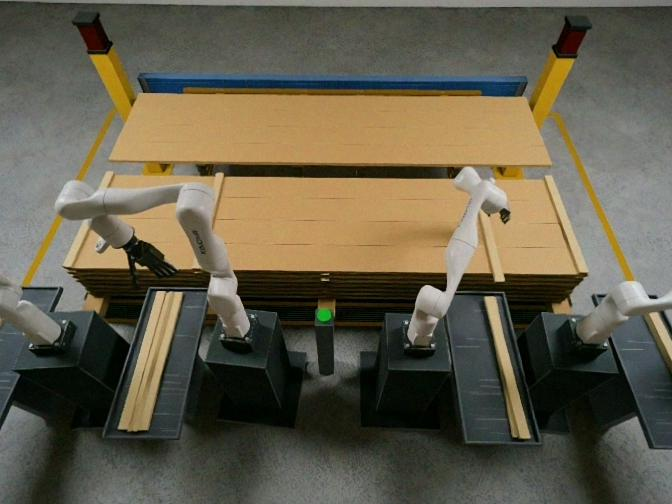

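Scaled by 2.100 from the camera's image (finer frame: 960x720).

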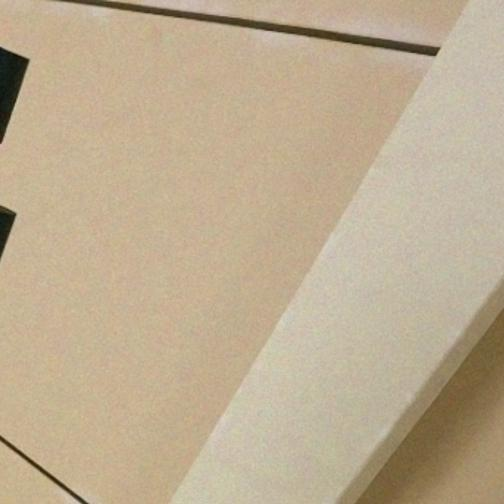

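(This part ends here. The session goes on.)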